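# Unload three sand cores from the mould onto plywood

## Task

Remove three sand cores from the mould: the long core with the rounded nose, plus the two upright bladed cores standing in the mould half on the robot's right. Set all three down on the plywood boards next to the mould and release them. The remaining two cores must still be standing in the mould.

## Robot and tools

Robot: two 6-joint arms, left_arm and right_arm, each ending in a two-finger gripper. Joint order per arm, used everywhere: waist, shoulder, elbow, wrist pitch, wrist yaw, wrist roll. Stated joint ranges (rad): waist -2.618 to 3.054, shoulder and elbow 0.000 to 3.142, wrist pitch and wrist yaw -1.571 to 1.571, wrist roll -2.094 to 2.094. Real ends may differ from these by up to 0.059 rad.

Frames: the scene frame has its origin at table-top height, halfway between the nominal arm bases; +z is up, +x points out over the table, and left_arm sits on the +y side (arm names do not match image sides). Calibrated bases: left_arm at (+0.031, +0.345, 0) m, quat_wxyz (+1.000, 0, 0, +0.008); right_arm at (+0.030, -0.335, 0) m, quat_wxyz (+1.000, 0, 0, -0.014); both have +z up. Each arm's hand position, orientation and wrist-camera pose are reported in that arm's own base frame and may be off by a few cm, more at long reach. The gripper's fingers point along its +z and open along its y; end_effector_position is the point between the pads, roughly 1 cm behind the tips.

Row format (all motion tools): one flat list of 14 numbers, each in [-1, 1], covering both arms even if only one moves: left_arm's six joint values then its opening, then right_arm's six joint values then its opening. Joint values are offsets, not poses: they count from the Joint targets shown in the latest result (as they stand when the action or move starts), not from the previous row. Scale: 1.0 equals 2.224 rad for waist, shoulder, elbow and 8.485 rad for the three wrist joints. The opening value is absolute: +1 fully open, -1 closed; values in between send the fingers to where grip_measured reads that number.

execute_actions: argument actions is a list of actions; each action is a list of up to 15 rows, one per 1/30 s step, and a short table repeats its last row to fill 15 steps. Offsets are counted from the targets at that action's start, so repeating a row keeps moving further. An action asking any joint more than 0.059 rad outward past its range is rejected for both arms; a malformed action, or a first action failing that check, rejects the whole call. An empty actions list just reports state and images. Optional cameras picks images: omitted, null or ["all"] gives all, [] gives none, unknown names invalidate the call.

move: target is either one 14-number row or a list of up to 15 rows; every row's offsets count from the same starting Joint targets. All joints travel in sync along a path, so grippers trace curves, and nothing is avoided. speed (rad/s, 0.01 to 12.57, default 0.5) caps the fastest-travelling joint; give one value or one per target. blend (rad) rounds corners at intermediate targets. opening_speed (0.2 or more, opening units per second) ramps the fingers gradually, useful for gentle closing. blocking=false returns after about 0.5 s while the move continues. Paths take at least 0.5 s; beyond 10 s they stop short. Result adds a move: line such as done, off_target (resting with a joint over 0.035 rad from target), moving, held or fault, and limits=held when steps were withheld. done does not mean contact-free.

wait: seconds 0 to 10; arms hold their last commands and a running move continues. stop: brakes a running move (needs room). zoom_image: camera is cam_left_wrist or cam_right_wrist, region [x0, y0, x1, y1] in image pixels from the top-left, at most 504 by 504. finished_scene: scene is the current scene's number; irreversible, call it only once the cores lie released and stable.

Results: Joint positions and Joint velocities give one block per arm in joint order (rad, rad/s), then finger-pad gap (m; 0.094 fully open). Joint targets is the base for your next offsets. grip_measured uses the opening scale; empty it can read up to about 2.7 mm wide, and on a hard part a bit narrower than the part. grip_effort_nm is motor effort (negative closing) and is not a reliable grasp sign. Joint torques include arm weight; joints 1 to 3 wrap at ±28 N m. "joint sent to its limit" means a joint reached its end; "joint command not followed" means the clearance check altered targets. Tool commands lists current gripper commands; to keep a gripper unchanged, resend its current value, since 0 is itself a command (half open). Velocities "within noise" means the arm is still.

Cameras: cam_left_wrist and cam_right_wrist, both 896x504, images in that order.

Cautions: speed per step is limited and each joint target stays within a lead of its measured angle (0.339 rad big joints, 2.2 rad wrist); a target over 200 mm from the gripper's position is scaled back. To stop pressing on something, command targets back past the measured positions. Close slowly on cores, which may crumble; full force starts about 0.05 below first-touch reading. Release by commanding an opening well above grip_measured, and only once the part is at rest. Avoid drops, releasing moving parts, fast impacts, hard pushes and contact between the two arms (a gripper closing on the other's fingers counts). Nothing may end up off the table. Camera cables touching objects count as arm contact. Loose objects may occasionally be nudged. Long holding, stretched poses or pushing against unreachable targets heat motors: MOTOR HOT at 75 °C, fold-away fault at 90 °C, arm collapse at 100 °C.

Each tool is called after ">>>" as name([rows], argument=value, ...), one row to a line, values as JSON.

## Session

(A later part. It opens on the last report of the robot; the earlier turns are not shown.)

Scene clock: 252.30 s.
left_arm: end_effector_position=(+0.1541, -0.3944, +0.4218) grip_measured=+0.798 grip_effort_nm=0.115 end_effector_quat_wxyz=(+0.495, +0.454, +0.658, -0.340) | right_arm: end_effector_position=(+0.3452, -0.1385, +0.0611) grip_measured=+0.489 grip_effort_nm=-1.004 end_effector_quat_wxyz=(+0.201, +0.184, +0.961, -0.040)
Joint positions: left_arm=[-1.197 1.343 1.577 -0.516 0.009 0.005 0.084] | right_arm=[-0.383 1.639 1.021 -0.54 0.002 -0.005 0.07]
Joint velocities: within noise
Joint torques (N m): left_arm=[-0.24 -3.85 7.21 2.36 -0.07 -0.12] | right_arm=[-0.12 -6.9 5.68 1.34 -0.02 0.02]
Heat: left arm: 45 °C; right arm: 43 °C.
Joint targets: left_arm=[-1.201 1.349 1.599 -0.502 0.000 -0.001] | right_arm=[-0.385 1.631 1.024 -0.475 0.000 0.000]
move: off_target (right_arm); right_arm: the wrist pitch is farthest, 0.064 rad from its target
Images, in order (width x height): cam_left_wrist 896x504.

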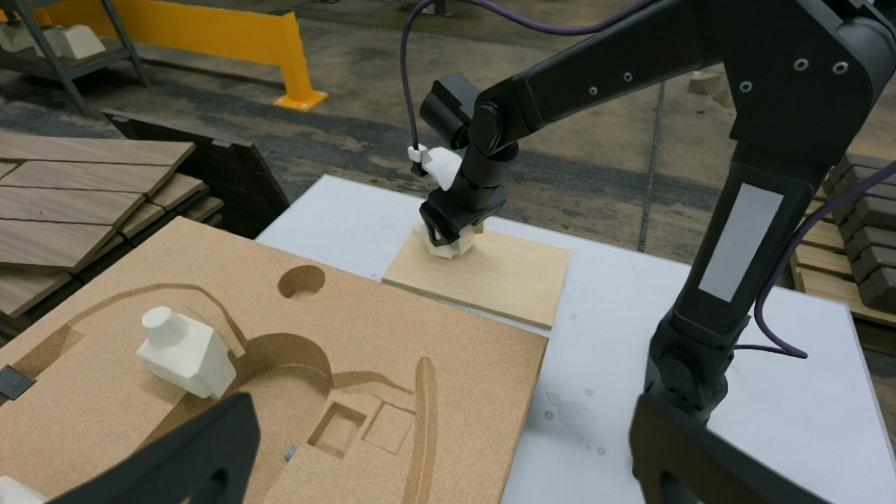

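>>> move(target=[0,0,0,0,0,0,0.8,0,0.0015,-0.0084,0.0024,0,0,-0.2], speed=0.12, cameras=[])

>>> move(target=[0,0,0,0,0,0,0.8,0,0.001,-0.006,0.0017,0,0,-0.2], speed=0.12, cameras=["cam_left_wrist"])

>>> zoom_image(camera="cam_left_wrist", region=[340, 150, 600, 340])

Scene clock: 256.40 s.
left_arm: end_effector_position=(+0.1541, -0.3944, +0.4218) grip_measured=+0.798 grip_effort_nm=0.115 end_effector_quat_wxyz=(+0.495, +0.454, +0.658, -0.340) | right_arm: end_effector_position=(+0.3439, -0.1379, +0.0569) grip_measured=+0.489 grip_effort_nm=-1.004 end_effector_quat_wxyz=(+0.202, +0.184, +0.961, -0.041)
Joint positions: left_arm=[-1.197 1.343 1.577 -0.516 0.009 0.005 0.084] | right_arm=[-0.383 1.639 1.002 -0.519 0.002 -0.005 0.07]
Joint velocities: within noise
Joint torques (N m): left_arm=[-0.23 -3.81 7.21 2.34 -0.07 -0.12] | right_arm=[-0.13 -6.6 5.64 1.37 -0.02 0.02]
Heat: left arm: 45 °C; right arm: 42 °C.
Joint targets: left_arm=[-1.201 1.349 1.599 -0.502 0.000 -0.001] | right_arm=[-0.385 1.634 1.006 -0.455 0.000 0.000]
move: off_target (right_arm); right_arm: the wrist pitch is farthest, 0.065 rad from its target
No camera images: "cameras" was empty.

Scene clock: 257.17 s.
left_arm: end_effector_position=(+0.1541, -0.3944, +0.4218) grip_measured=+0.798 grip_effort_nm=0.120 end_effector_quat_wxyz=(+0.495, +0.454, +0.658, -0.340) | right_arm: end_effector_position=(+0.3433, -0.1377, +0.0543) grip_measured=+0.489 grip_effort_nm=-1.004 end_effector_quat_wxyz=(+0.203, +0.184, +0.961, -0.041)
Joint positions: left_arm=[-1.197 1.343 1.577 -0.516 0.009 0.005 0.084] | right_arm=[-0.383 1.639 0.99 -0.505 0.002 -0.005 0.07]
Joint velocities: within noise
Joint torques (N m): left_arm=[-0.14 -3.82 7.25 2.35 -0.06 -0.13] | right_arm=[-0.14 -6.39 5.52 1.33 -0.02 0.02]
Heat: left arm: 45 °C; right arm: 42 °C.
Joint targets: left_arm=[-1.201 1.349 1.599 -0.502 0.000 -0.001] | right_arm=[-0.385 1.636 0.992 -0.441 0.000 0.000]
move: off_target (right_arm); right_arm: the wrist pitch is farthest, 0.064 rad from its target
Images, in order (width x height): cam_left_wrist 896x504.

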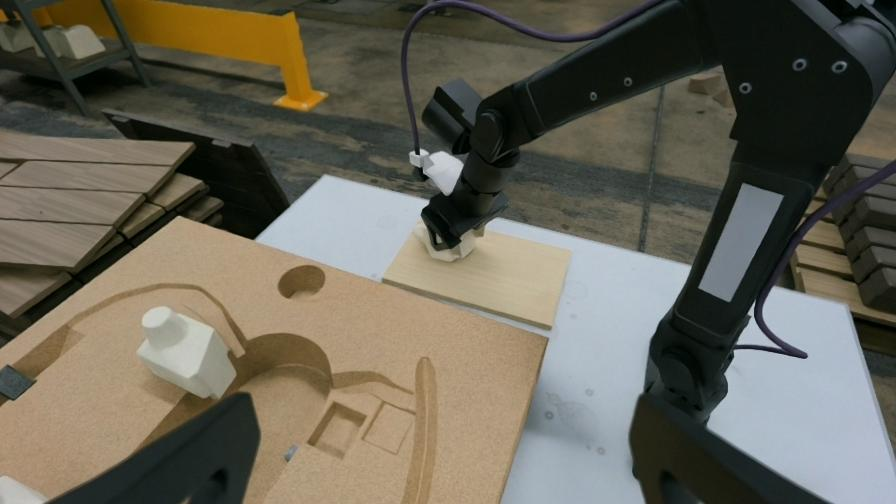

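Scaled by 1.938.

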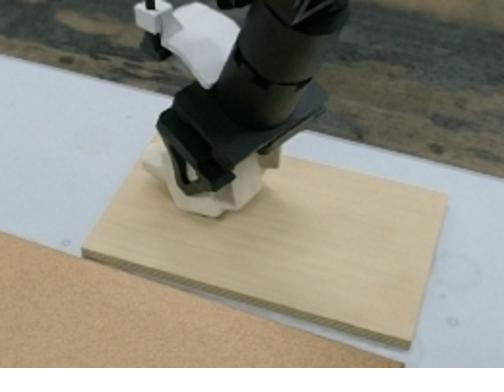

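>>> execute_actions(actions=[])

Scene clock: 273.60 s.
left_arm: end_effector_position=(+0.1541, -0.3944, +0.4218) grip_measured=+0.798 grip_effort_nm=0.120 end_effector_quat_wxyz=(+0.495, +0.454, +0.658, -0.340) | right_arm: end_effector_position=(+0.3433, -0.1377, +0.0543) grip_measured=+0.489 grip_effort_nm=-1.009 end_effector_quat_wxyz=(+0.203, +0.184, +0.961, -0.041)
Joint positions: left_arm=[-1.197 1.343 1.577 -0.516 0.009 0.005 0.084] | right_arm=[-0.383 1.639 0.989 -0.504 0.002 -0.005 0.07]
Joint velocities: within noise
Joint torques (N m): left_arm=[-0.23 -3.88 7.19 2.35 -0.06 -0.14] | right_arm=[-0.14 -6.38 5.57 1.36 -0.03 0.03]
Heat: left arm: 46 °C; right arm: 40 °C.
Joint targets: left_arm=[-1.201 1.349 1.599 -0.502 0.000 -0.001] | right_arm=[-0.385 1.636 0.992 -0.441 0.000 0.000]
Tool commands: left_gripper/opening=+0.8 right_gripper/opening=-0.2

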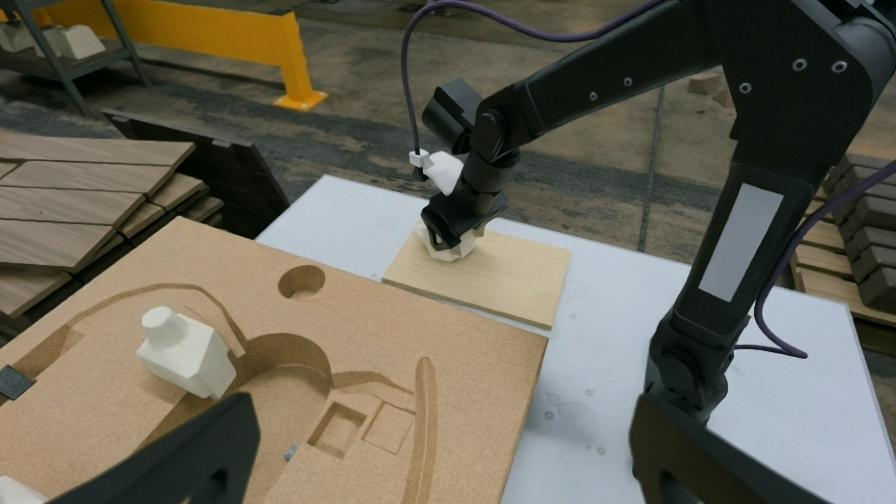

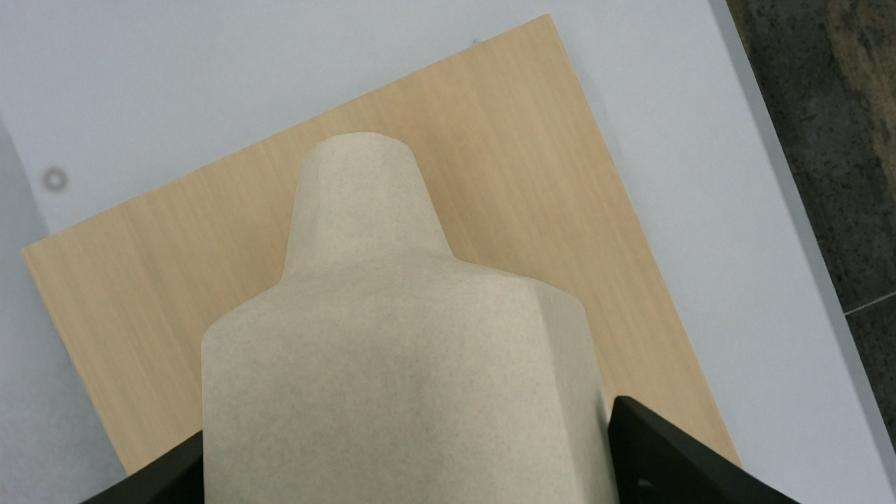

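>>> move(target=[0,0,0,0,0,0,0.8,0,0.0015,-0.0084,0.0024,0,0,-0.2], speed=0.12, cameras=[])

>>> move(target=[0,0,0,0,0,0,0.8,0,0.0011,-0.0063,0.0018,0,0,-0.2], speed=0.12, cameras=["cam_left_wrist"])

Scene clock: 276.70 s.
left_arm: end_effector_position=(+0.1541, -0.3944, +0.4218) grip_measured=+0.798 grip_effort_nm=0.110 end_effector_quat_wxyz=(+0.495, +0.454, +0.658, -0.340) | right_arm: end_effector_position=(+0.3454, -0.1385, +0.0530) grip_measured=+0.488 grip_effort_nm=-1.004 end_effector_quat_wxyz=(+0.210, +0.184, +0.959, -0.042)
Joint positions: left_arm=[-1.197 1.343 1.577 -0.516 0.009 0.005 0.084] | right_arm=[-0.383 1.639 0.977 -0.476 0.002 -0.005 0.07]
Joint velocities: within noise
Joint torques (N m): left_arm=[-0.21 -3.79 7.21 2.36 -0.06 -0.13] | right_arm=[-0.13 -6.17 5.09 1.3 -0.02 0.04]
Heat: left arm: 46 °C; right arm: 40 °C.
Joint targets: left_arm=[-1.201 1.349 1.599 -0.502 0.000 -0.001] | right_arm=[-0.385 1.640 0.974 -0.420 0.000 0.000]
move: off_target (right_arm); right_arm: the wrist pitch is farthest, 0.055 rad from its target
No camera images: "cameras" was empty.

Scene clock: 277.50 s.
left_arm: end_effector_position=(+0.1541, -0.3944, +0.4218) grip_measured=+0.798 grip_effort_nm=0.120 end_effector_quat_wxyz=(+0.495, +0.454, +0.658, -0.340) | right_arm: end_effector_position=(+0.3470, -0.1393, +0.0520) grip_measured=+0.488 grip_effort_nm=-1.004 end_effector_quat_wxyz=(+0.216, +0.183, +0.958, -0.044)
Joint positions: left_arm=[-1.197 1.343 1.577 -0.516 0.009 0.005 0.084] | right_arm=[-0.383 1.639 0.967 -0.453 0.003 -0.005 0.07]
Joint velocities: within noise
Joint torques (N m): left_arm=[-0.21 -3.85 7.17 2.35 -0.07 -0.13] | right_arm=[-0.13 -5.96 4.75 1.27 -0.04 0.03]
Heat: left arm: 46 °C; right arm: 40 °C.
Joint targets: left_arm=[-1.201 1.349 1.599 -0.502 0.000 -0.001] | right_arm=[-0.385 1.642 0.960 -0.405 0.000 0.000]
move: off_target (right_arm); right_arm: the wrist pitch is farthest, 0.049 rad from its target
Images, in order (width x height): cam_left_wrist 896x504.

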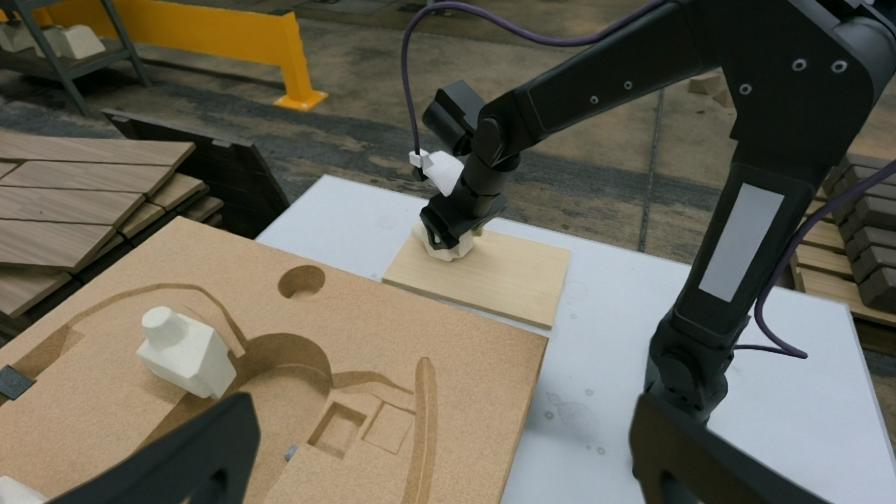

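>>> move(target=[0,0,0,0,0,0,0.8,0,0,0,0,0,0,0.95], opening_speed=0.7, cameras=["cam_right_wrist"])

>>> move(target=[0,0,0,0,0,0,0.8,0,0.003,0.055,-0.015,0,0,0.95], speed=0.3)

Scene clock: 283.17 s.
left_arm: end_effector_position=(+0.1541, -0.3944, +0.4218) grip_measured=+0.798 grip_effort_nm=0.125 end_effector_quat_wxyz=(+0.495, +0.454, +0.658, -0.340) | right_arm: end_effector_position=(+0.3510, -0.1408, +0.0536) grip_measured=+0.947 grip_effort_nm=0.188 end_effector_quat_wxyz=(+0.226, +0.183, +0.956, -0.046)
Joint positions: left_arm=[-1.197 1.343 1.577 -0.516 0.009 0.005 0.084] | right_arm=[-0.383 1.639 0.964 -0.43 0.002 -0.005 0.091]
Joint velocities: within noise
Joint torques (N m): left_arm=[-0.21 -3.9 7.24 2.34 -0.08 -0.12] | right_arm=[-0.14 -5.97 5.03 1.09 -0.04 0.03]
Heat: left arm: 46 °C; right arm: 39 °C.
Joint targets: left_arm=[-1.201 1.349 1.599 -0.502 0.000 -0.001] | right_arm=[-0.385 1.642 0.959 -0.405 0.000 0.000]
move: done
Images, in order (width x height): cam_right_wrist 896x504.

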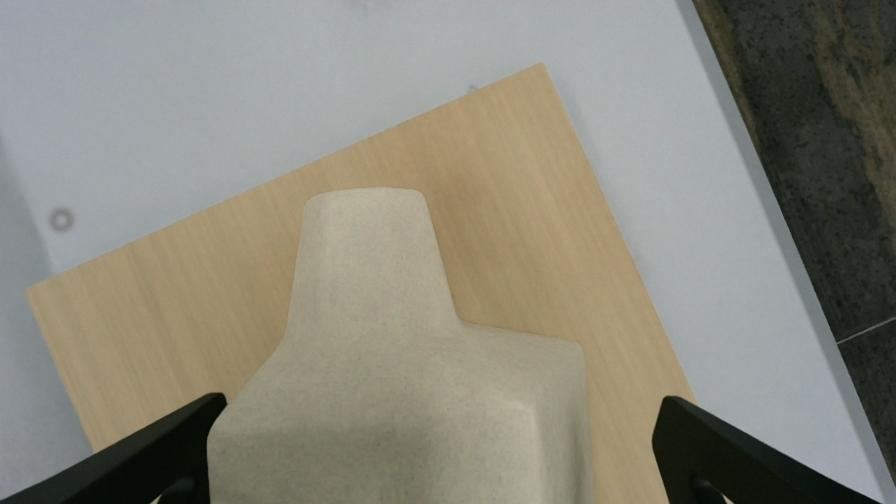

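Scene clock: 284.30 s.
left_arm: end_effector_position=(+0.1541, -0.3944, +0.4218) grip_measured=+0.798 grip_effort_nm=0.110 end_effector_quat_wxyz=(+0.495, +0.454, +0.658, -0.340) | right_arm: end_effector_position=(+0.3582, -0.1437, +0.0743) grip_measured=+0.947 grip_effort_nm=0.183 end_effector_quat_wxyz=(+0.224, +0.183, +0.956, -0.045)
Joint positions: left_arm=[-1.197 1.343 1.577 -0.516 0.009 0.005 0.084] | right_arm=[-0.383 1.639 1.055 -0.525 0.002 -0.005 0.091]
Joint velocities: within noise
Joint torques (N m): left_arm=[-0.24 -3.82 7.12 2.34 -0.06 -0.14] | right_arm=[-0.13 -5.63 7.66 0.73 -0.03 0.03]
Heat: left arm: 46 °C; right arm: 39 °C.
Joint targets: left_arm=[-1.201 1.349 1.599 -0.502 0.000 -0.001] | right_arm=[-0.385 1.649 1.082 -0.532 0.000 0.000]
move: done

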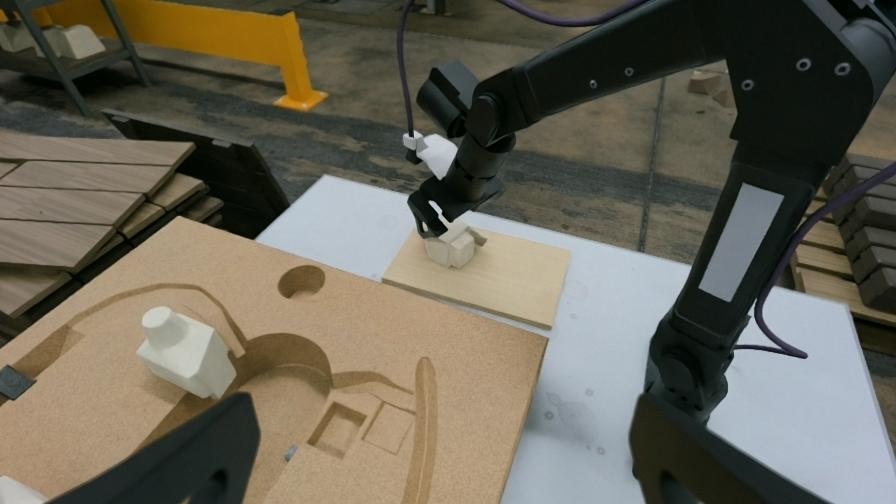

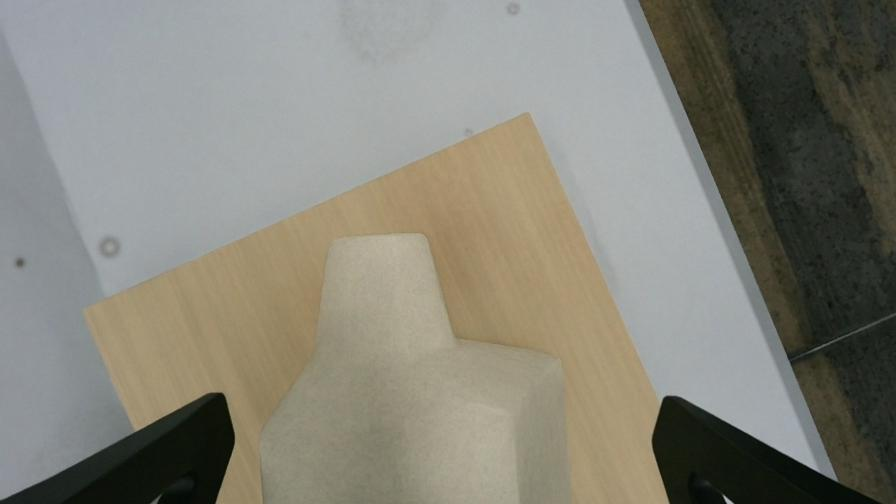

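>>> move([
  [0,0,0,0,0,0,0.8,0,0.005,0.143,-0.008,0,0,0.95],
  [0,0,0,0,0,0,0.8,0.3467,0.1439,0.3467,-0.0099,0,0,0.95],
], speed=0.7, blend=0.1, cameras=["cam_right_wrist"])

Scene clock: 296.17 s.
left_arm: end_effector_position=(+0.1541, -0.3944, +0.4218) grip_measured=+0.798 grip_effort_nm=0.115 end_effector_quat_wxyz=(+0.495, +0.454, +0.658, -0.340) | right_arm: end_effector_position=(+0.5100, +0.2121, +0.2190) grip_measured=+0.947 grip_effort_nm=0.178 end_effector_quat_wxyz=(+0.391, -0.181, +0.899, +0.078)
Joint positions: left_arm=[-1.197 1.343 1.577 -0.516 0.009 0.005 0.084] | right_arm=[0.391 1.957 1.818 -0.61 -0.003 -0.005 0.091]
Joint velocities: within noise
Joint torques (N m): left_arm=[-0.13 -3.79 7.27 2.35 -0.1 -0.11] | right_arm=[-0.31 -8.62 8.95 1.16 0.03 0.02]
Heat: left arm: 47 °C; right arm: 39 °C.
Joint targets: left_arm=[-1.201 1.349 1.599 -0.502 0.000 -0.001] | right_arm=[0.387 1.969 1.853 -0.616 0.000 0.000]
move: off_target (right_arm); right_arm: the elbow is farthest, 0.036 rad from its target
Images, in order (width x height): cam_right_wrist 896x504.

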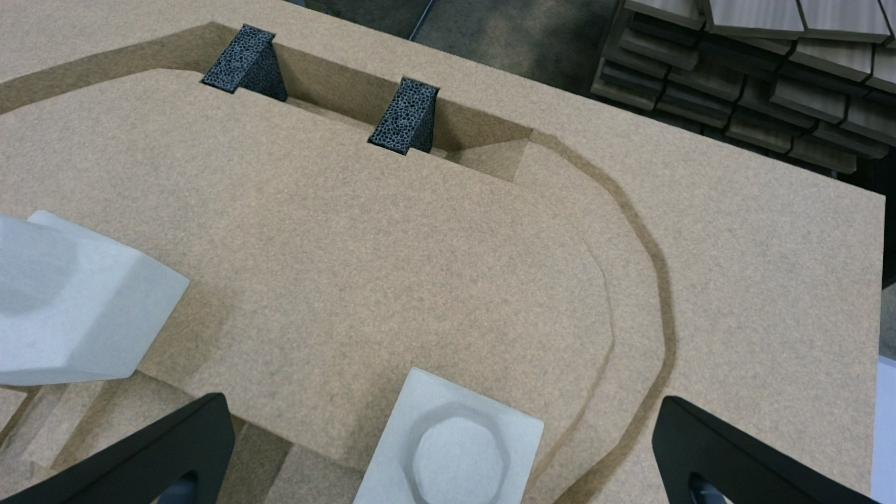

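>>> move(target=[0,0,0,0,0,0,0.8,-0.0058,-0.0292,-0.1308,0.0316,0,0,0.95], speed=0.35, cameras=["cam_right_wrist"])

Scene clock: 312.23 s.
left_arm: end_effector_position=(+0.1541, -0.3944, +0.4218) grip_measured=+0.798 grip_effort_nm=0.120 end_effector_quat_wxyz=(+0.495, +0.454, +0.658, -0.340) | right_arm: end_effector_position=(+0.5083, +0.2055, +0.1622) grip_measured=+0.947 grip_effort_nm=0.178 end_effector_quat_wxyz=(+0.393, -0.177, +0.899, +0.076)
Joint positions: left_arm=[-1.197 1.343 1.577 -0.516 0.009 0.005 0.084] | right_arm=[0.381 1.943 1.571 -0.375 -0.003 -0.005 0.091]
Joint velocities: within noise
Joint torques (N m): left_arm=[-0.23 -3.75 7.15 2.34 -0.09 -0.13] | right_arm=[-0.69 -12.64 5.52 1.51 0.02 0.02]
Heat: left arm: 47 °C; right arm: 40 °C.
Joint targets: left_arm=[-1.201 1.349 1.599 -0.502 0.000 -0.001] | right_arm=[0.374 1.904 1.562 -0.348 0.000 0.000]
move: off_target (right_arm); right_arm: the shoulder is farthest, 0.039 rad from its target
Images, in order (width x height): cam_right_wrist 896x504.

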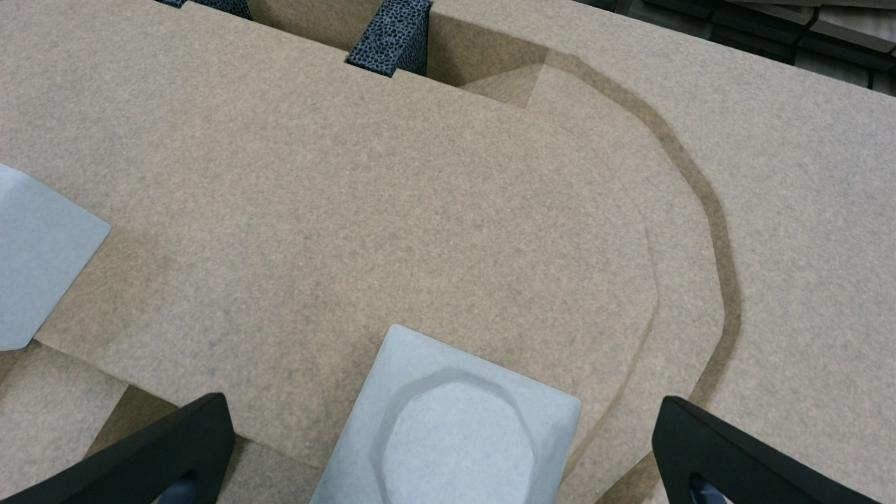

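>>> move([
  [0,0,0,0,0,0,0.8,-0.0045,-0.007,-0.0144,0.0015,0,0,0.95],
  [0,0,0,0,0,0,0.8,-0.0045,-0.007,-0.0144,0.0015,0,0,-0.6],
], speed=0.2, opening_speed=0.8, cameras=["cam_right_wrist"])

Scene clock: 322.00 s.
left_arm: end_effector_position=(+0.1541, -0.3944, +0.4218) grip_measured=+0.798 grip_effort_nm=0.125 end_effector_quat_wxyz=(+0.495, +0.454, +0.658, -0.340) | right_arm: end_effector_position=(+0.5058, +0.2001, +0.1591) grip_measured=-0.283 grip_effort_nm=-1.004 end_effector_quat_wxyz=(+0.391, -0.174, +0.900, +0.078)
Joint positions: left_arm=[-1.197 1.343 1.577 -0.516 0.009 0.005 0.084] | right_arm=[0.371 1.93 1.541 -0.361 -0.012 -0.005 0.034]
Joint velocities: within noise
Joint torques (N m): left_arm=[-0.18 -3.81 7.2 2.34 -0.07 -0.12] | right_arm=[-0.69 -12.68 5.33 1.48 0.1 0.02]
Heat: left arm: 47 °C; right arm: 46 °C.
Joint targets: left_arm=[-1.201 1.349 1.599 -0.502 0.000 -0.001] | right_arm=[0.364 1.888 1.530 -0.335 0.000 0.000]
move: off_target (right_arm); target 2's new numbers were sent with right_arm's shoulder 0.041 rad from that target; right_arm: the shoulder is farthest, 0.041 rad from its target
Images, in order (width x height): cam_right_wrist 896x504.

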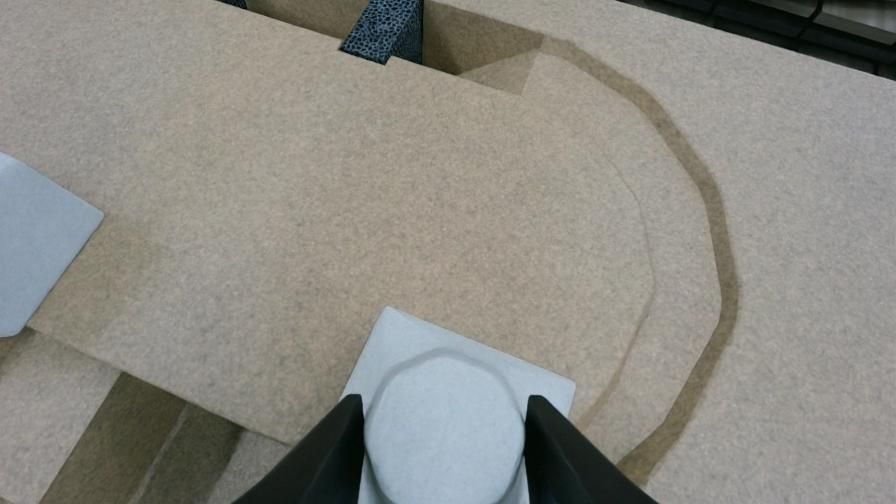

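>>> move([
  [0,0,0,0,0,0,0.8,0,-0.0067,0.0845,-0.0164,0,0,-0.6],
  [0,0,0,0,0,0,0.8,0,-0.1214,0.0355,-0.0341,0,0,-0.6],
  [0,0,0,0,0,0,0.8,-0.4218,-0.1214,0.0355,-0.0341,0,0,-0.6],
  [0,0,0,0,0,0,0.8,-0.4218,-0.5247,-0.3835,-0.0298,0,0,-0.6],
], speed=[0.25,0.35,0.6,0.5], blend=[0.04,0.12,0.15,0])

Scene clock: 342.93 s.
left_arm: end_effector_position=(+0.1541, -0.3944, +0.4218) grip_measured=+0.798 grip_effort_nm=0.125 end_effector_quat_wxyz=(+0.495, +0.454, +0.658, -0.340) | right_arm: end_effector_position=(+0.2174, -0.1385, +0.1721) grip_measured=-0.285 grip_effort_nm=-0.999 end_effector_quat_wxyz=(+0.387, +0.255, +0.878, -0.115)
Joint positions: left_arm=[-1.197 1.343 1.577 -0.516 0.009 0.005 0.084] | right_arm=[-0.57 0.742 0.671 -0.667 0.002 -0.005 0.034]
Joint velocities: within noise
Joint torques (N m): left_arm=[-0.23 -3.86 7.16 2.34 -0.11 -0.13] | right_arm=[-0.43 -1.96 6.58 2.01 -0.04 0.02]
Heat: left arm: 48 °C; right arm: 45 °C.
Joint targets: left_arm=[-1.201 1.349 1.599 -0.502 0.000 -0.001] | right_arm=[-0.575 0.721 0.677 -0.588 0.000 0.000]
move: off_target (right_arm); right_arm: the wrist pitch is farthest, 0.079 rad from its target

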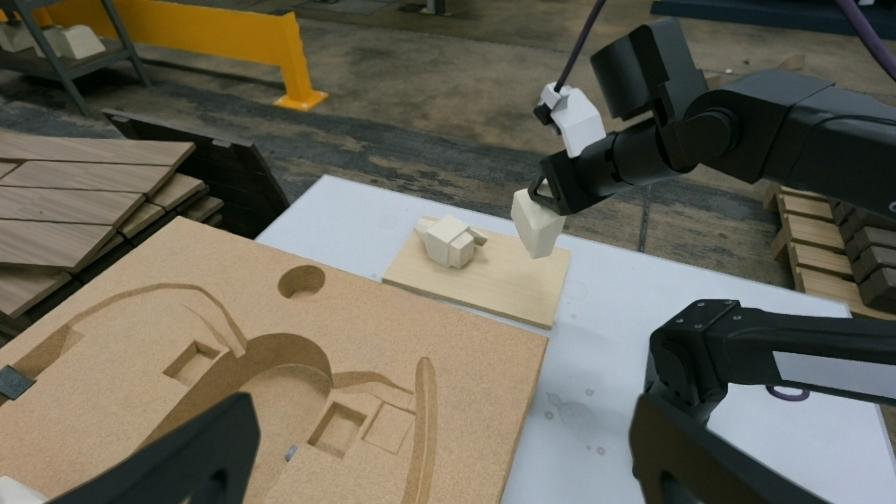

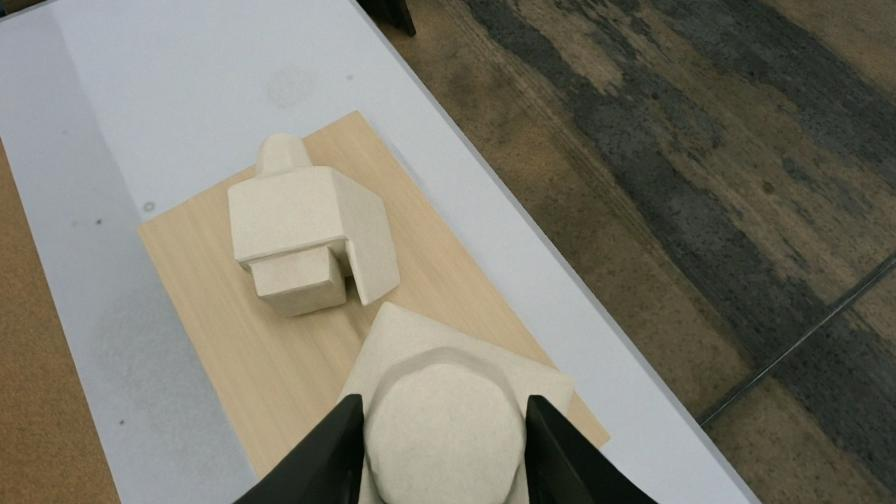

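>>> move(target=[0,0,0,0,0,0,0.8,0.0225,0.002,-0.0816,0.0219,0,0,-0.6], speed=0.25)

Scene clock: 352.07 s.
left_arm: end_effector_position=(+0.1541, -0.3944, +0.4218) grip_measured=+0.798 grip_effort_nm=0.120 end_effector_quat_wxyz=(+0.495, +0.454, +0.658, -0.340) | right_arm: end_effector_position=(+0.2257, -0.1321, +0.1268) grip_measured=-0.285 grip_effort_nm=-1.009 end_effector_quat_wxyz=(+0.390, +0.239, +0.883, -0.108)
Joint positions: left_arm=[-1.197 1.343 1.577 -0.516 0.009 0.005 0.084] | right_arm=[-0.532 0.742 0.49 -0.485 0.002 -0.005 0.034]
Joint velocities: within noise
Joint torques (N m): left_arm=[-0.2 -3.89 7.13 2.36 -0.08 -0.11] | right_arm=[0.65 -1.68 6.67 2.06 -0.03 0.02]
Heat: left arm: 48 °C; right arm: 40 °C.
Joint targets: left_arm=[-1.201 1.349 1.599 -0.502 0.000 -0.001] | right_arm=[-0.525 0.725 0.496 -0.402 0.000 0.000]
move: off_target (right_arm); right_arm: the wrist pitch is farthest, 0.083 rad from its target

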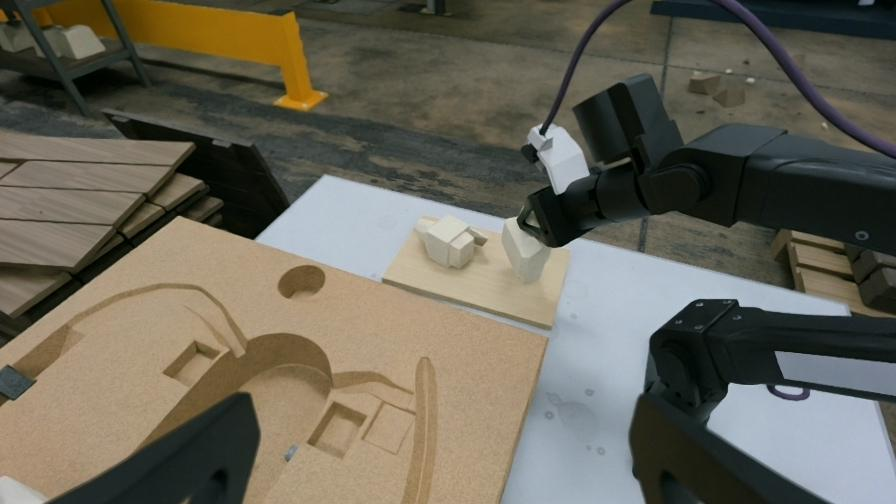

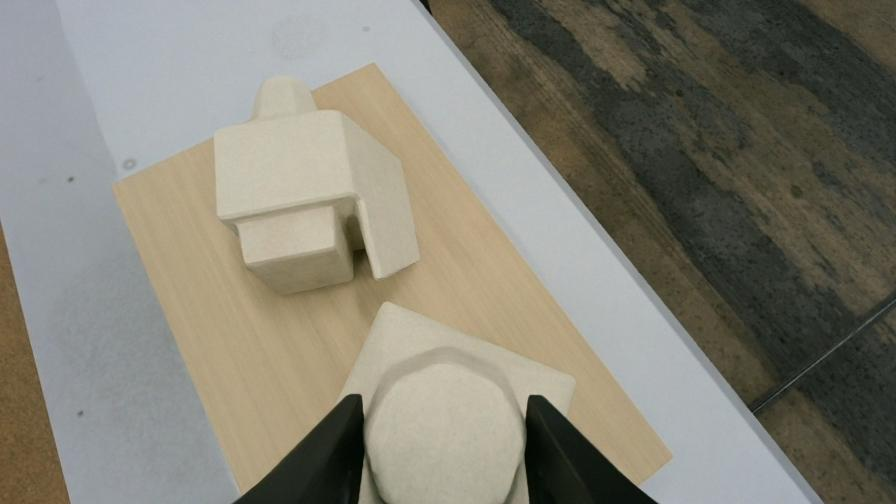

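>>> move(target=[0,0,0,0,0,0,0.8,0,0.0005,-0.0170,0.0044,0,0,-0.6], speed=0.12, cameras=[])

>>> move(target=[0,0,0,0,0,0,0.8,0,0.0003,-0.0071,0.0018,0,0,-0.6], speed=0.1, cameras=["cam_left_wrist"])

Scene clock: 356.23 s.
left_arm: end_effector_position=(+0.1541, -0.3944, +0.4218) grip_measured=+0.798 grip_effort_nm=0.120 end_effector_quat_wxyz=(+0.495, +0.454, +0.658, -0.340) | right_arm: end_effector_position=(+0.2256, -0.1320, +0.1180) grip_measured=-0.285 grip_effort_nm=-1.004 end_effector_quat_wxyz=(+0.390, +0.238, +0.883, -0.108)
Joint positions: left_arm=[-1.197 1.343 1.577 -0.516 0.009 0.005 0.084] | right_arm=[-0.532 0.742 0.454 -0.448 0.002 -0.005 0.034]
Joint velocities: within noise
Joint torques (N m): left_arm=[-0.28 -3.85 7.2 2.37 -0.05 -0.13] | right_arm=[0.65 -1.58 6.5 2.05 -0.03 0.02]
Heat: left arm: 48 °C; right arm: 40 °C.
Joint targets: left_arm=[-1.201 1.349 1.599 -0.502 0.000 -0.001] | right_arm=[-0.525 0.727 0.458 -0.365 0.000 0.000]
move: off_target (right_arm); right_arm: the wrist pitch is farthest, 0.083 rad from its target
No camera images: "cameras" was empty.

Scene clock: 356.97 s.
left_arm: end_effector_position=(+0.1541, -0.3944, +0.4218) grip_measured=+0.798 grip_effort_nm=0.120 end_effector_quat_wxyz=(+0.495, +0.454, +0.658, -0.340) | right_arm: end_effector_position=(+0.2259, -0.1322, +0.1150) grip_measured=-0.285 grip_effort_nm=-1.004 end_effector_quat_wxyz=(+0.392, +0.238, +0.882, -0.109)
Joint positions: left_arm=[-1.197 1.343 1.577 -0.516 0.009 0.005 0.084] | right_arm=[-0.532 0.742 0.44 -0.432 0.002 -0.005 0.034]
Joint velocities: within noise
Joint torques (N m): left_arm=[-0.27 -3.73 7.09 2.34 -0.07 -0.15] | right_arm=[0.65 -1.55 6.31 2.04 -0.03 0.02]
Heat: left arm: 48 °C; right arm: 40 °C.
Joint targets: left_arm=[-1.201 1.349 1.599 -0.502 0.000 -0.001] | right_arm=[-0.525 0.727 0.442 -0.350 0.000 0.000]
move: off_target (right_arm); right_arm: the wrist pitch is farthest, 0.082 rad from its target
Images, in order (width x height): cam_left_wrist 896x504.

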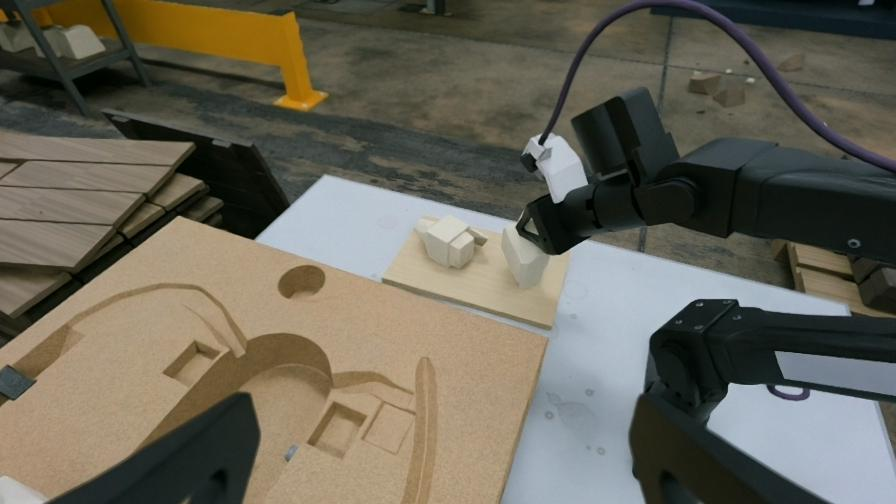

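>>> move(target=[0,0,0,0,0,0,0.8,0,0.0002,-0.0061,0.0016,0,0,-0.6], speed=0.1, cameras=[])

>>> move(target=[0,0,0,0,0,0,0.8,0,0.0002,-0.0040,0.0011,0,0,-0.6], speed=0.1, cameras=["cam_left_wrist"])

>>> zoom_image(camera="cam_left_wrist", region=[380, 130, 620, 330])

Scene clock: 361.47 s.
left_arm: end_effector_position=(+0.1541, -0.3944, +0.4218) grip_measured=+0.798 grip_effort_nm=0.110 end_effector_quat_wxyz=(+0.495, +0.454, +0.658, -0.340) | right_arm: end_effector_position=(+0.2273, -0.1330, +0.1143) grip_measured=-0.285 grip_effort_nm=-1.004 end_effector_quat_wxyz=(+0.397, +0.238, +0.880, -0.110)
Joint positions: left_arm=[-1.197 1.343 1.577 -0.516 0.009 0.005 0.084] | right_arm=[-0.532 0.742 0.429 -0.409 0.002 -0.005 0.034]
Joint velocities: within noise
Joint torques (N m): left_arm=[-0.25 -3.81 7.2 2.33 -0.07 -0.14] | right_arm=[0.65 -1.52 6.2 1.94 -0.03 0.02]
Heat: left arm: 48 °C; right arm: 42 °C.
Joint targets: left_arm=[-1.201 1.349 1.599 -0.502 0.000 -0.001] | right_arm=[-0.525 0.728 0.428 -0.336 0.000 0.000]
move: off_target (right_arm); right_arm: the wrist pitch is farthest, 0.073 rad from its target
No camera images: "cameras" was empty.

Scene clock: 362.17 s.
left_arm: end_effector_position=(+0.1541, -0.3944, +0.4218) grip_measured=+0.798 grip_effort_nm=0.110 end_effector_quat_wxyz=(+0.495, +0.454, +0.658, -0.340) | right_arm: end_effector_position=(+0.2282, -0.1335, +0.1138) grip_measured=-0.285 grip_effort_nm=-1.009 end_effector_quat_wxyz=(+0.400, +0.237, +0.878, -0.111)
Joint positions: left_arm=[-1.197 1.343 1.577 -0.516 0.009 0.005 0.084] | right_arm=[-0.532 0.742 0.422 -0.395 0.002 -0.005 0.034]
Joint velocities: within noise
Joint torques (N m): left_arm=[-0.29 -3.82 7.27 2.36 -0.1 -0.11] | right_arm=[0.65 -1.47 6.15 1.91 -0.03 0.01]
Heat: left arm: 48 °C; right arm: 42 °C.
Joint targets: left_arm=[-1.201 1.349 1.599 -0.502 0.000 -0.001] | right_arm=[-0.525 0.728 0.420 -0.327 0.000 0.000]
move: off_target (right_arm); right_arm: the wrist pitch is farthest, 0.068 rad from its target
Images, in order (width x height): cam_left_wrist 896x504.

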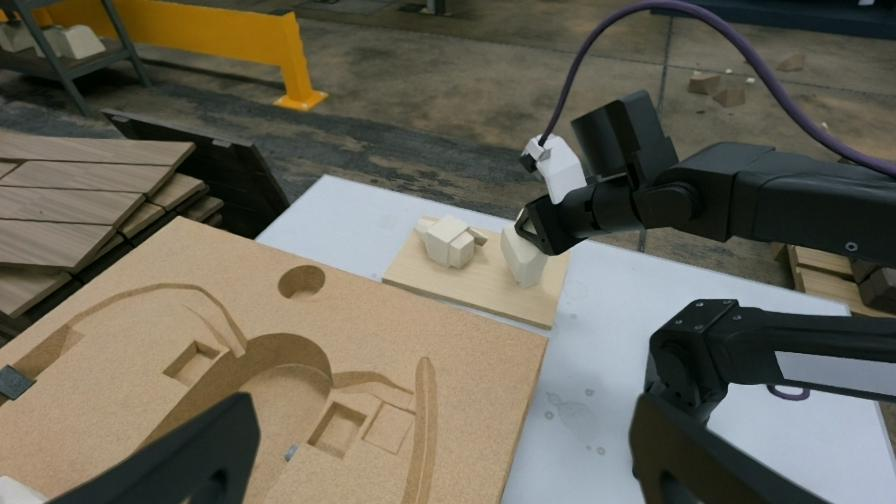

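Scaled by 2.100.

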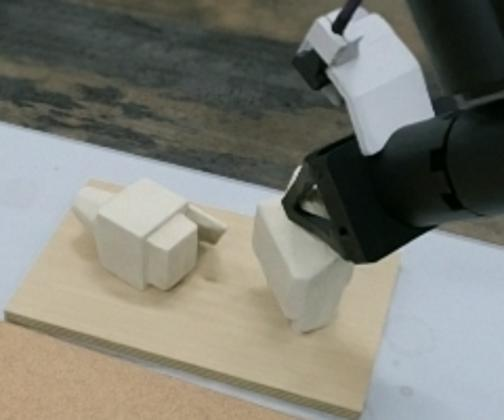

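>>> move([
  [0,0,0,0,0,0,0.8,0,0,0.0405,-0.0121,0,0,-0.6],
  [0,0,0,0,0,0,0.8,0,0,0.0148,-0.0047,0,0,-0.6],
], speed=0.15)

Scene clock: 372.07 s.
left_arm: end_effector_position=(+0.1541, -0.3944, +0.4218) grip_measured=+0.798 grip_effort_nm=0.125 end_effector_quat_wxyz=(+0.495, +0.454, +0.658, -0.340) | right_arm: end_effector_position=(+0.2252, -0.1318, +0.1170) grip_measured=-0.285 grip_effort_nm=-1.004 end_effector_quat_wxyz=(+0.389, +0.239, +0.883, -0.108)
Joint positions: left_arm=[-1.197 1.343 1.577 -0.516 0.009 0.005 0.084] | right_arm=[-0.532 0.742 0.452 -0.45 0.002 -0.005 0.034]
Joint velocities: within noise
Joint torques (N m): left_arm=[-0.27 -3.84 7.24 2.37 -0.06 -0.13] | right_arm=[0.64 -1.46 6.22 2.08 -0.03 0.02]
Heat: left arm: 49 °C; right arm: 42 °C.
Joint targets: left_arm=[-1.201 1.349 1.599 -0.502 0.000 -0.001] | right_arm=[-0.525 0.728 0.453 -0.367 0.000 0.000]
move: off_target (right_arm); right_arm: the wrist pitch is farthest, 0.083 rad from its target

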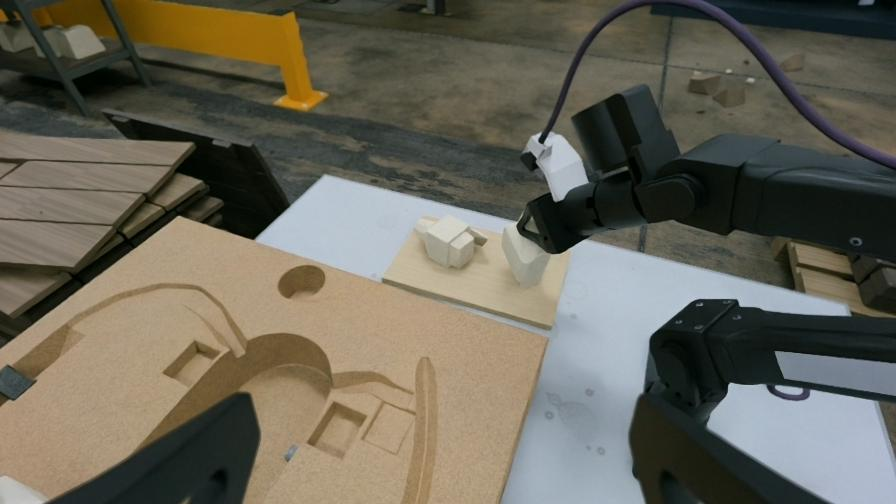

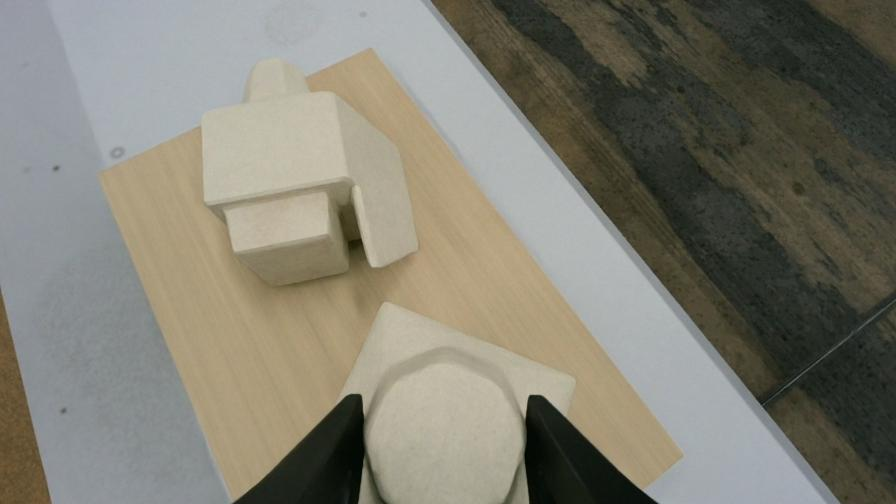

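>>> move(target=[0,0,0,0,0,0,0.8,0,0,-0.0058,0,0,0,-0.6], speed=0.1, cameras=[])

>>> move(target=[0,0,0,0,0,0,0.8,0,0,-0.0030,0,0,0,-0.6], speed=0.1, cameras=["cam_left_wrist"])

>>> zoom_image(camera="cam_left_wrist", region=[440, 170, 600, 310])

Scene clock: 376.23 s.
left_arm: end_effector_position=(+0.1541, -0.3944, +0.4218) grip_measured=+0.798 grip_effort_nm=0.120 end_effector_quat_wxyz=(+0.495, +0.454, +0.658, -0.340) | right_arm: end_effector_position=(+0.2253, -0.1318, +0.1143) grip_measured=-0.285 grip_effort_nm=-1.009 end_effector_quat_wxyz=(+0.390, +0.239, +0.883, -0.108)
Joint positions: left_arm=[-1.197 1.343 1.577 -0.516 0.009 0.005 0.084] | right_arm=[-0.532 0.742 0.44 -0.436 0.002 -0.005 0.034]
Joint velocities: within noise
Joint torques (N m): left_arm=[-0.23 -3.79 7.19 2.36 -0.09 -0.14] | right_arm=[0.65 -1.47 6.13 1.95 -0.02 0.03]
Heat: left arm: 49 °C; right arm: 42 °C.
Joint targets: left_arm=[-1.201 1.349 1.599 -0.502 0.000 -0.001] | right_arm=[-0.525 0.728 0.440 -0.367 0.000 0.000]
move: off_target (right_arm); right_arm: the wrist pitch is farthest, 0.069 rad from its target
No camera images: "cameras" was empty.

Scene clock: 376.93 s.
left_arm: end_effector_position=(+0.1541, -0.3944, +0.4218) grip_measured=+0.798 grip_effort_nm=0.105 end_effector_quat_wxyz=(+0.495, +0.454, +0.658, -0.340) | right_arm: end_effector_position=(+0.2257, -0.1321, +0.1138) grip_measured=-0.285 grip_effort_nm=-1.004 end_effector_quat_wxyz=(+0.391, +0.238, +0.882, -0.109)
Joint positions: left_arm=[-1.197 1.343 1.577 -0.516 0.009 0.005 0.084] | right_arm=[-0.532 0.742 0.436 -0.428 0.002 -0.005 0.034]
Joint velocities: within noise
Joint torques (N m): left_arm=[-0.21 -3.86 7.17 2.36 -0.09 -0.13] | right_arm=[0.66 -1.44 6.01 1.82 -0.03 0.01]
Heat: left arm: 49 °C; right arm: 42 °C.
Joint targets: left_arm=[-1.201 1.349 1.599 -0.502 0.000 -0.001] | right_arm=[-0.525 0.728 0.433 -0.367 0.000 0.000]
move: off_target (right_arm); right_arm: the wrist pitch is farthest, 0.061 rad from its target
Images, in order (width x height): cam_left_wrist 896x504.

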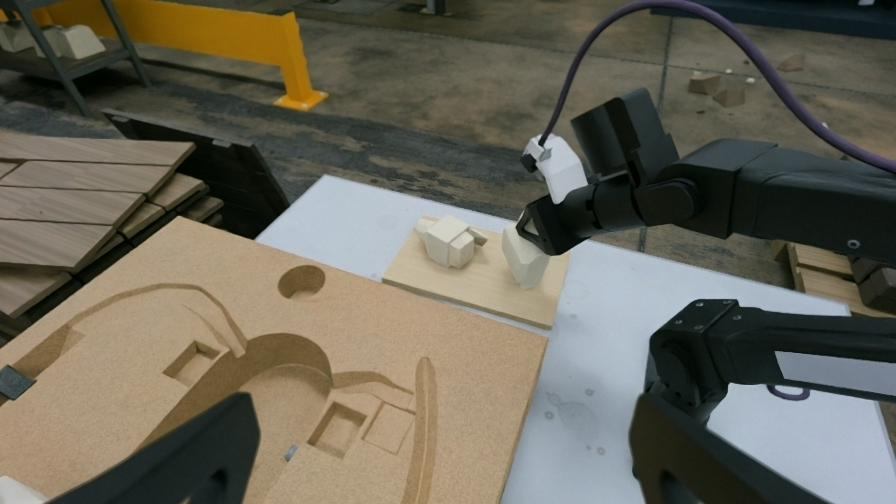

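Scaled by 3.150.

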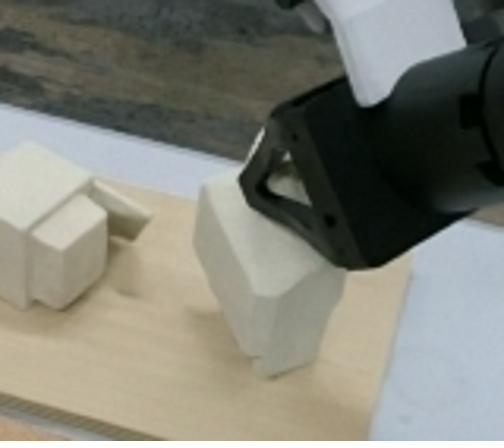

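>>> move([
  [0,0,0,0,0,0,0.8,0,0.0,0.004,-0.0027,0,0,-0.6],
  [0,0,0,0,0,0,0.8,0,0.0,0.004,-0.0027,0,0,0.0],
], speed=0.1, opening_speed=0.4, cameras=["cam_left_wrist","cam_right_wrist"])

Scene clock: 383.77 s.
left_arm: end_effector_position=(+0.1541, -0.3944, +0.4218) grip_measured=+0.798 grip_effort_nm=0.120 end_effector_quat_wxyz=(+0.495, +0.454, +0.658, -0.340) | right_arm: end_effector_position=(+0.2274, -0.1331, +0.1164) grip_measured=-0.003 grip_effort_nm=0.183 end_effector_quat_wxyz=(+0.397, +0.238, +0.879, -0.110)
Joint positions: left_arm=[-1.197 1.343 1.577 -0.516 0.009 0.005 0.084] | right_arm=[-0.532 0.74 0.435 -0.416 0.002 -0.005 0.047]
Joint velocities: within noise
Joint torques (N m): left_arm=[-0.18 -3.82 7.17 2.35 -0.06 -0.14] | right_arm=[0.65 -1.28 6.71 1.55 -0.02 0.02]
Heat: left arm: 49 °C; right arm: 43 °C.
Joint targets: left_arm=[-1.201 1.349 1.599 -0.502 0.000 -0.001] | right_arm=[-0.525 0.728 0.442 -0.390 0.000 0.000]
move: done; target 2's new numbers were sent with right_arm's wrist pitch 0.037 rad from that target

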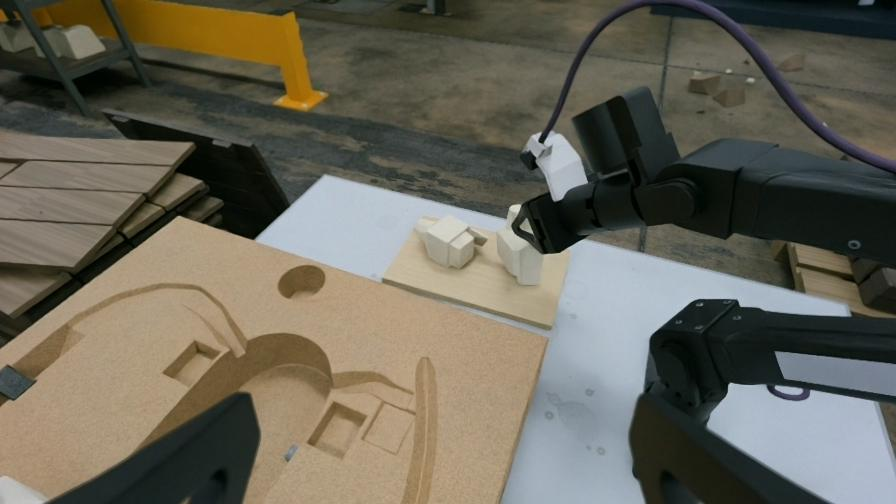

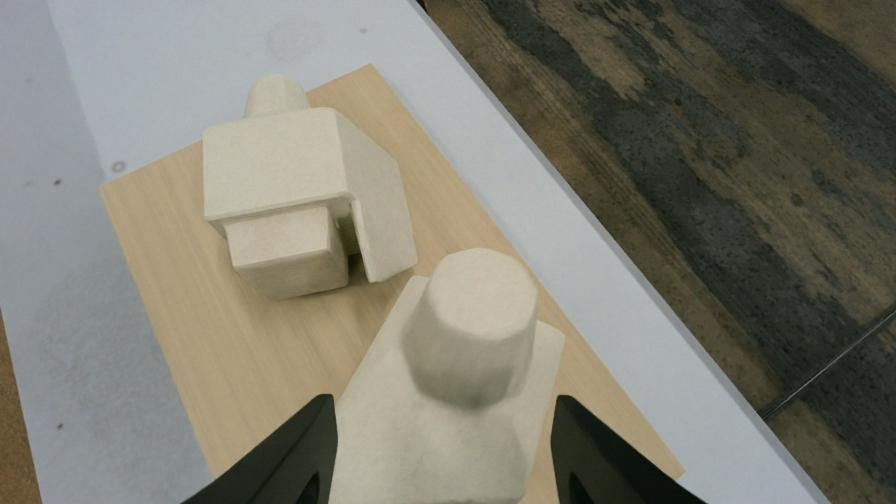

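>>> zoom_image(camera="cam_left_wrist", region=[440, 170, 600, 310])

Scaled by 3.150.

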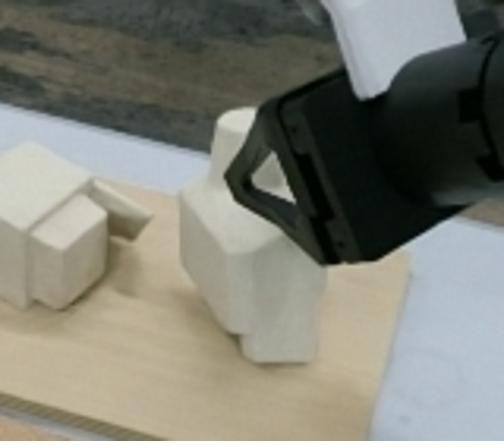

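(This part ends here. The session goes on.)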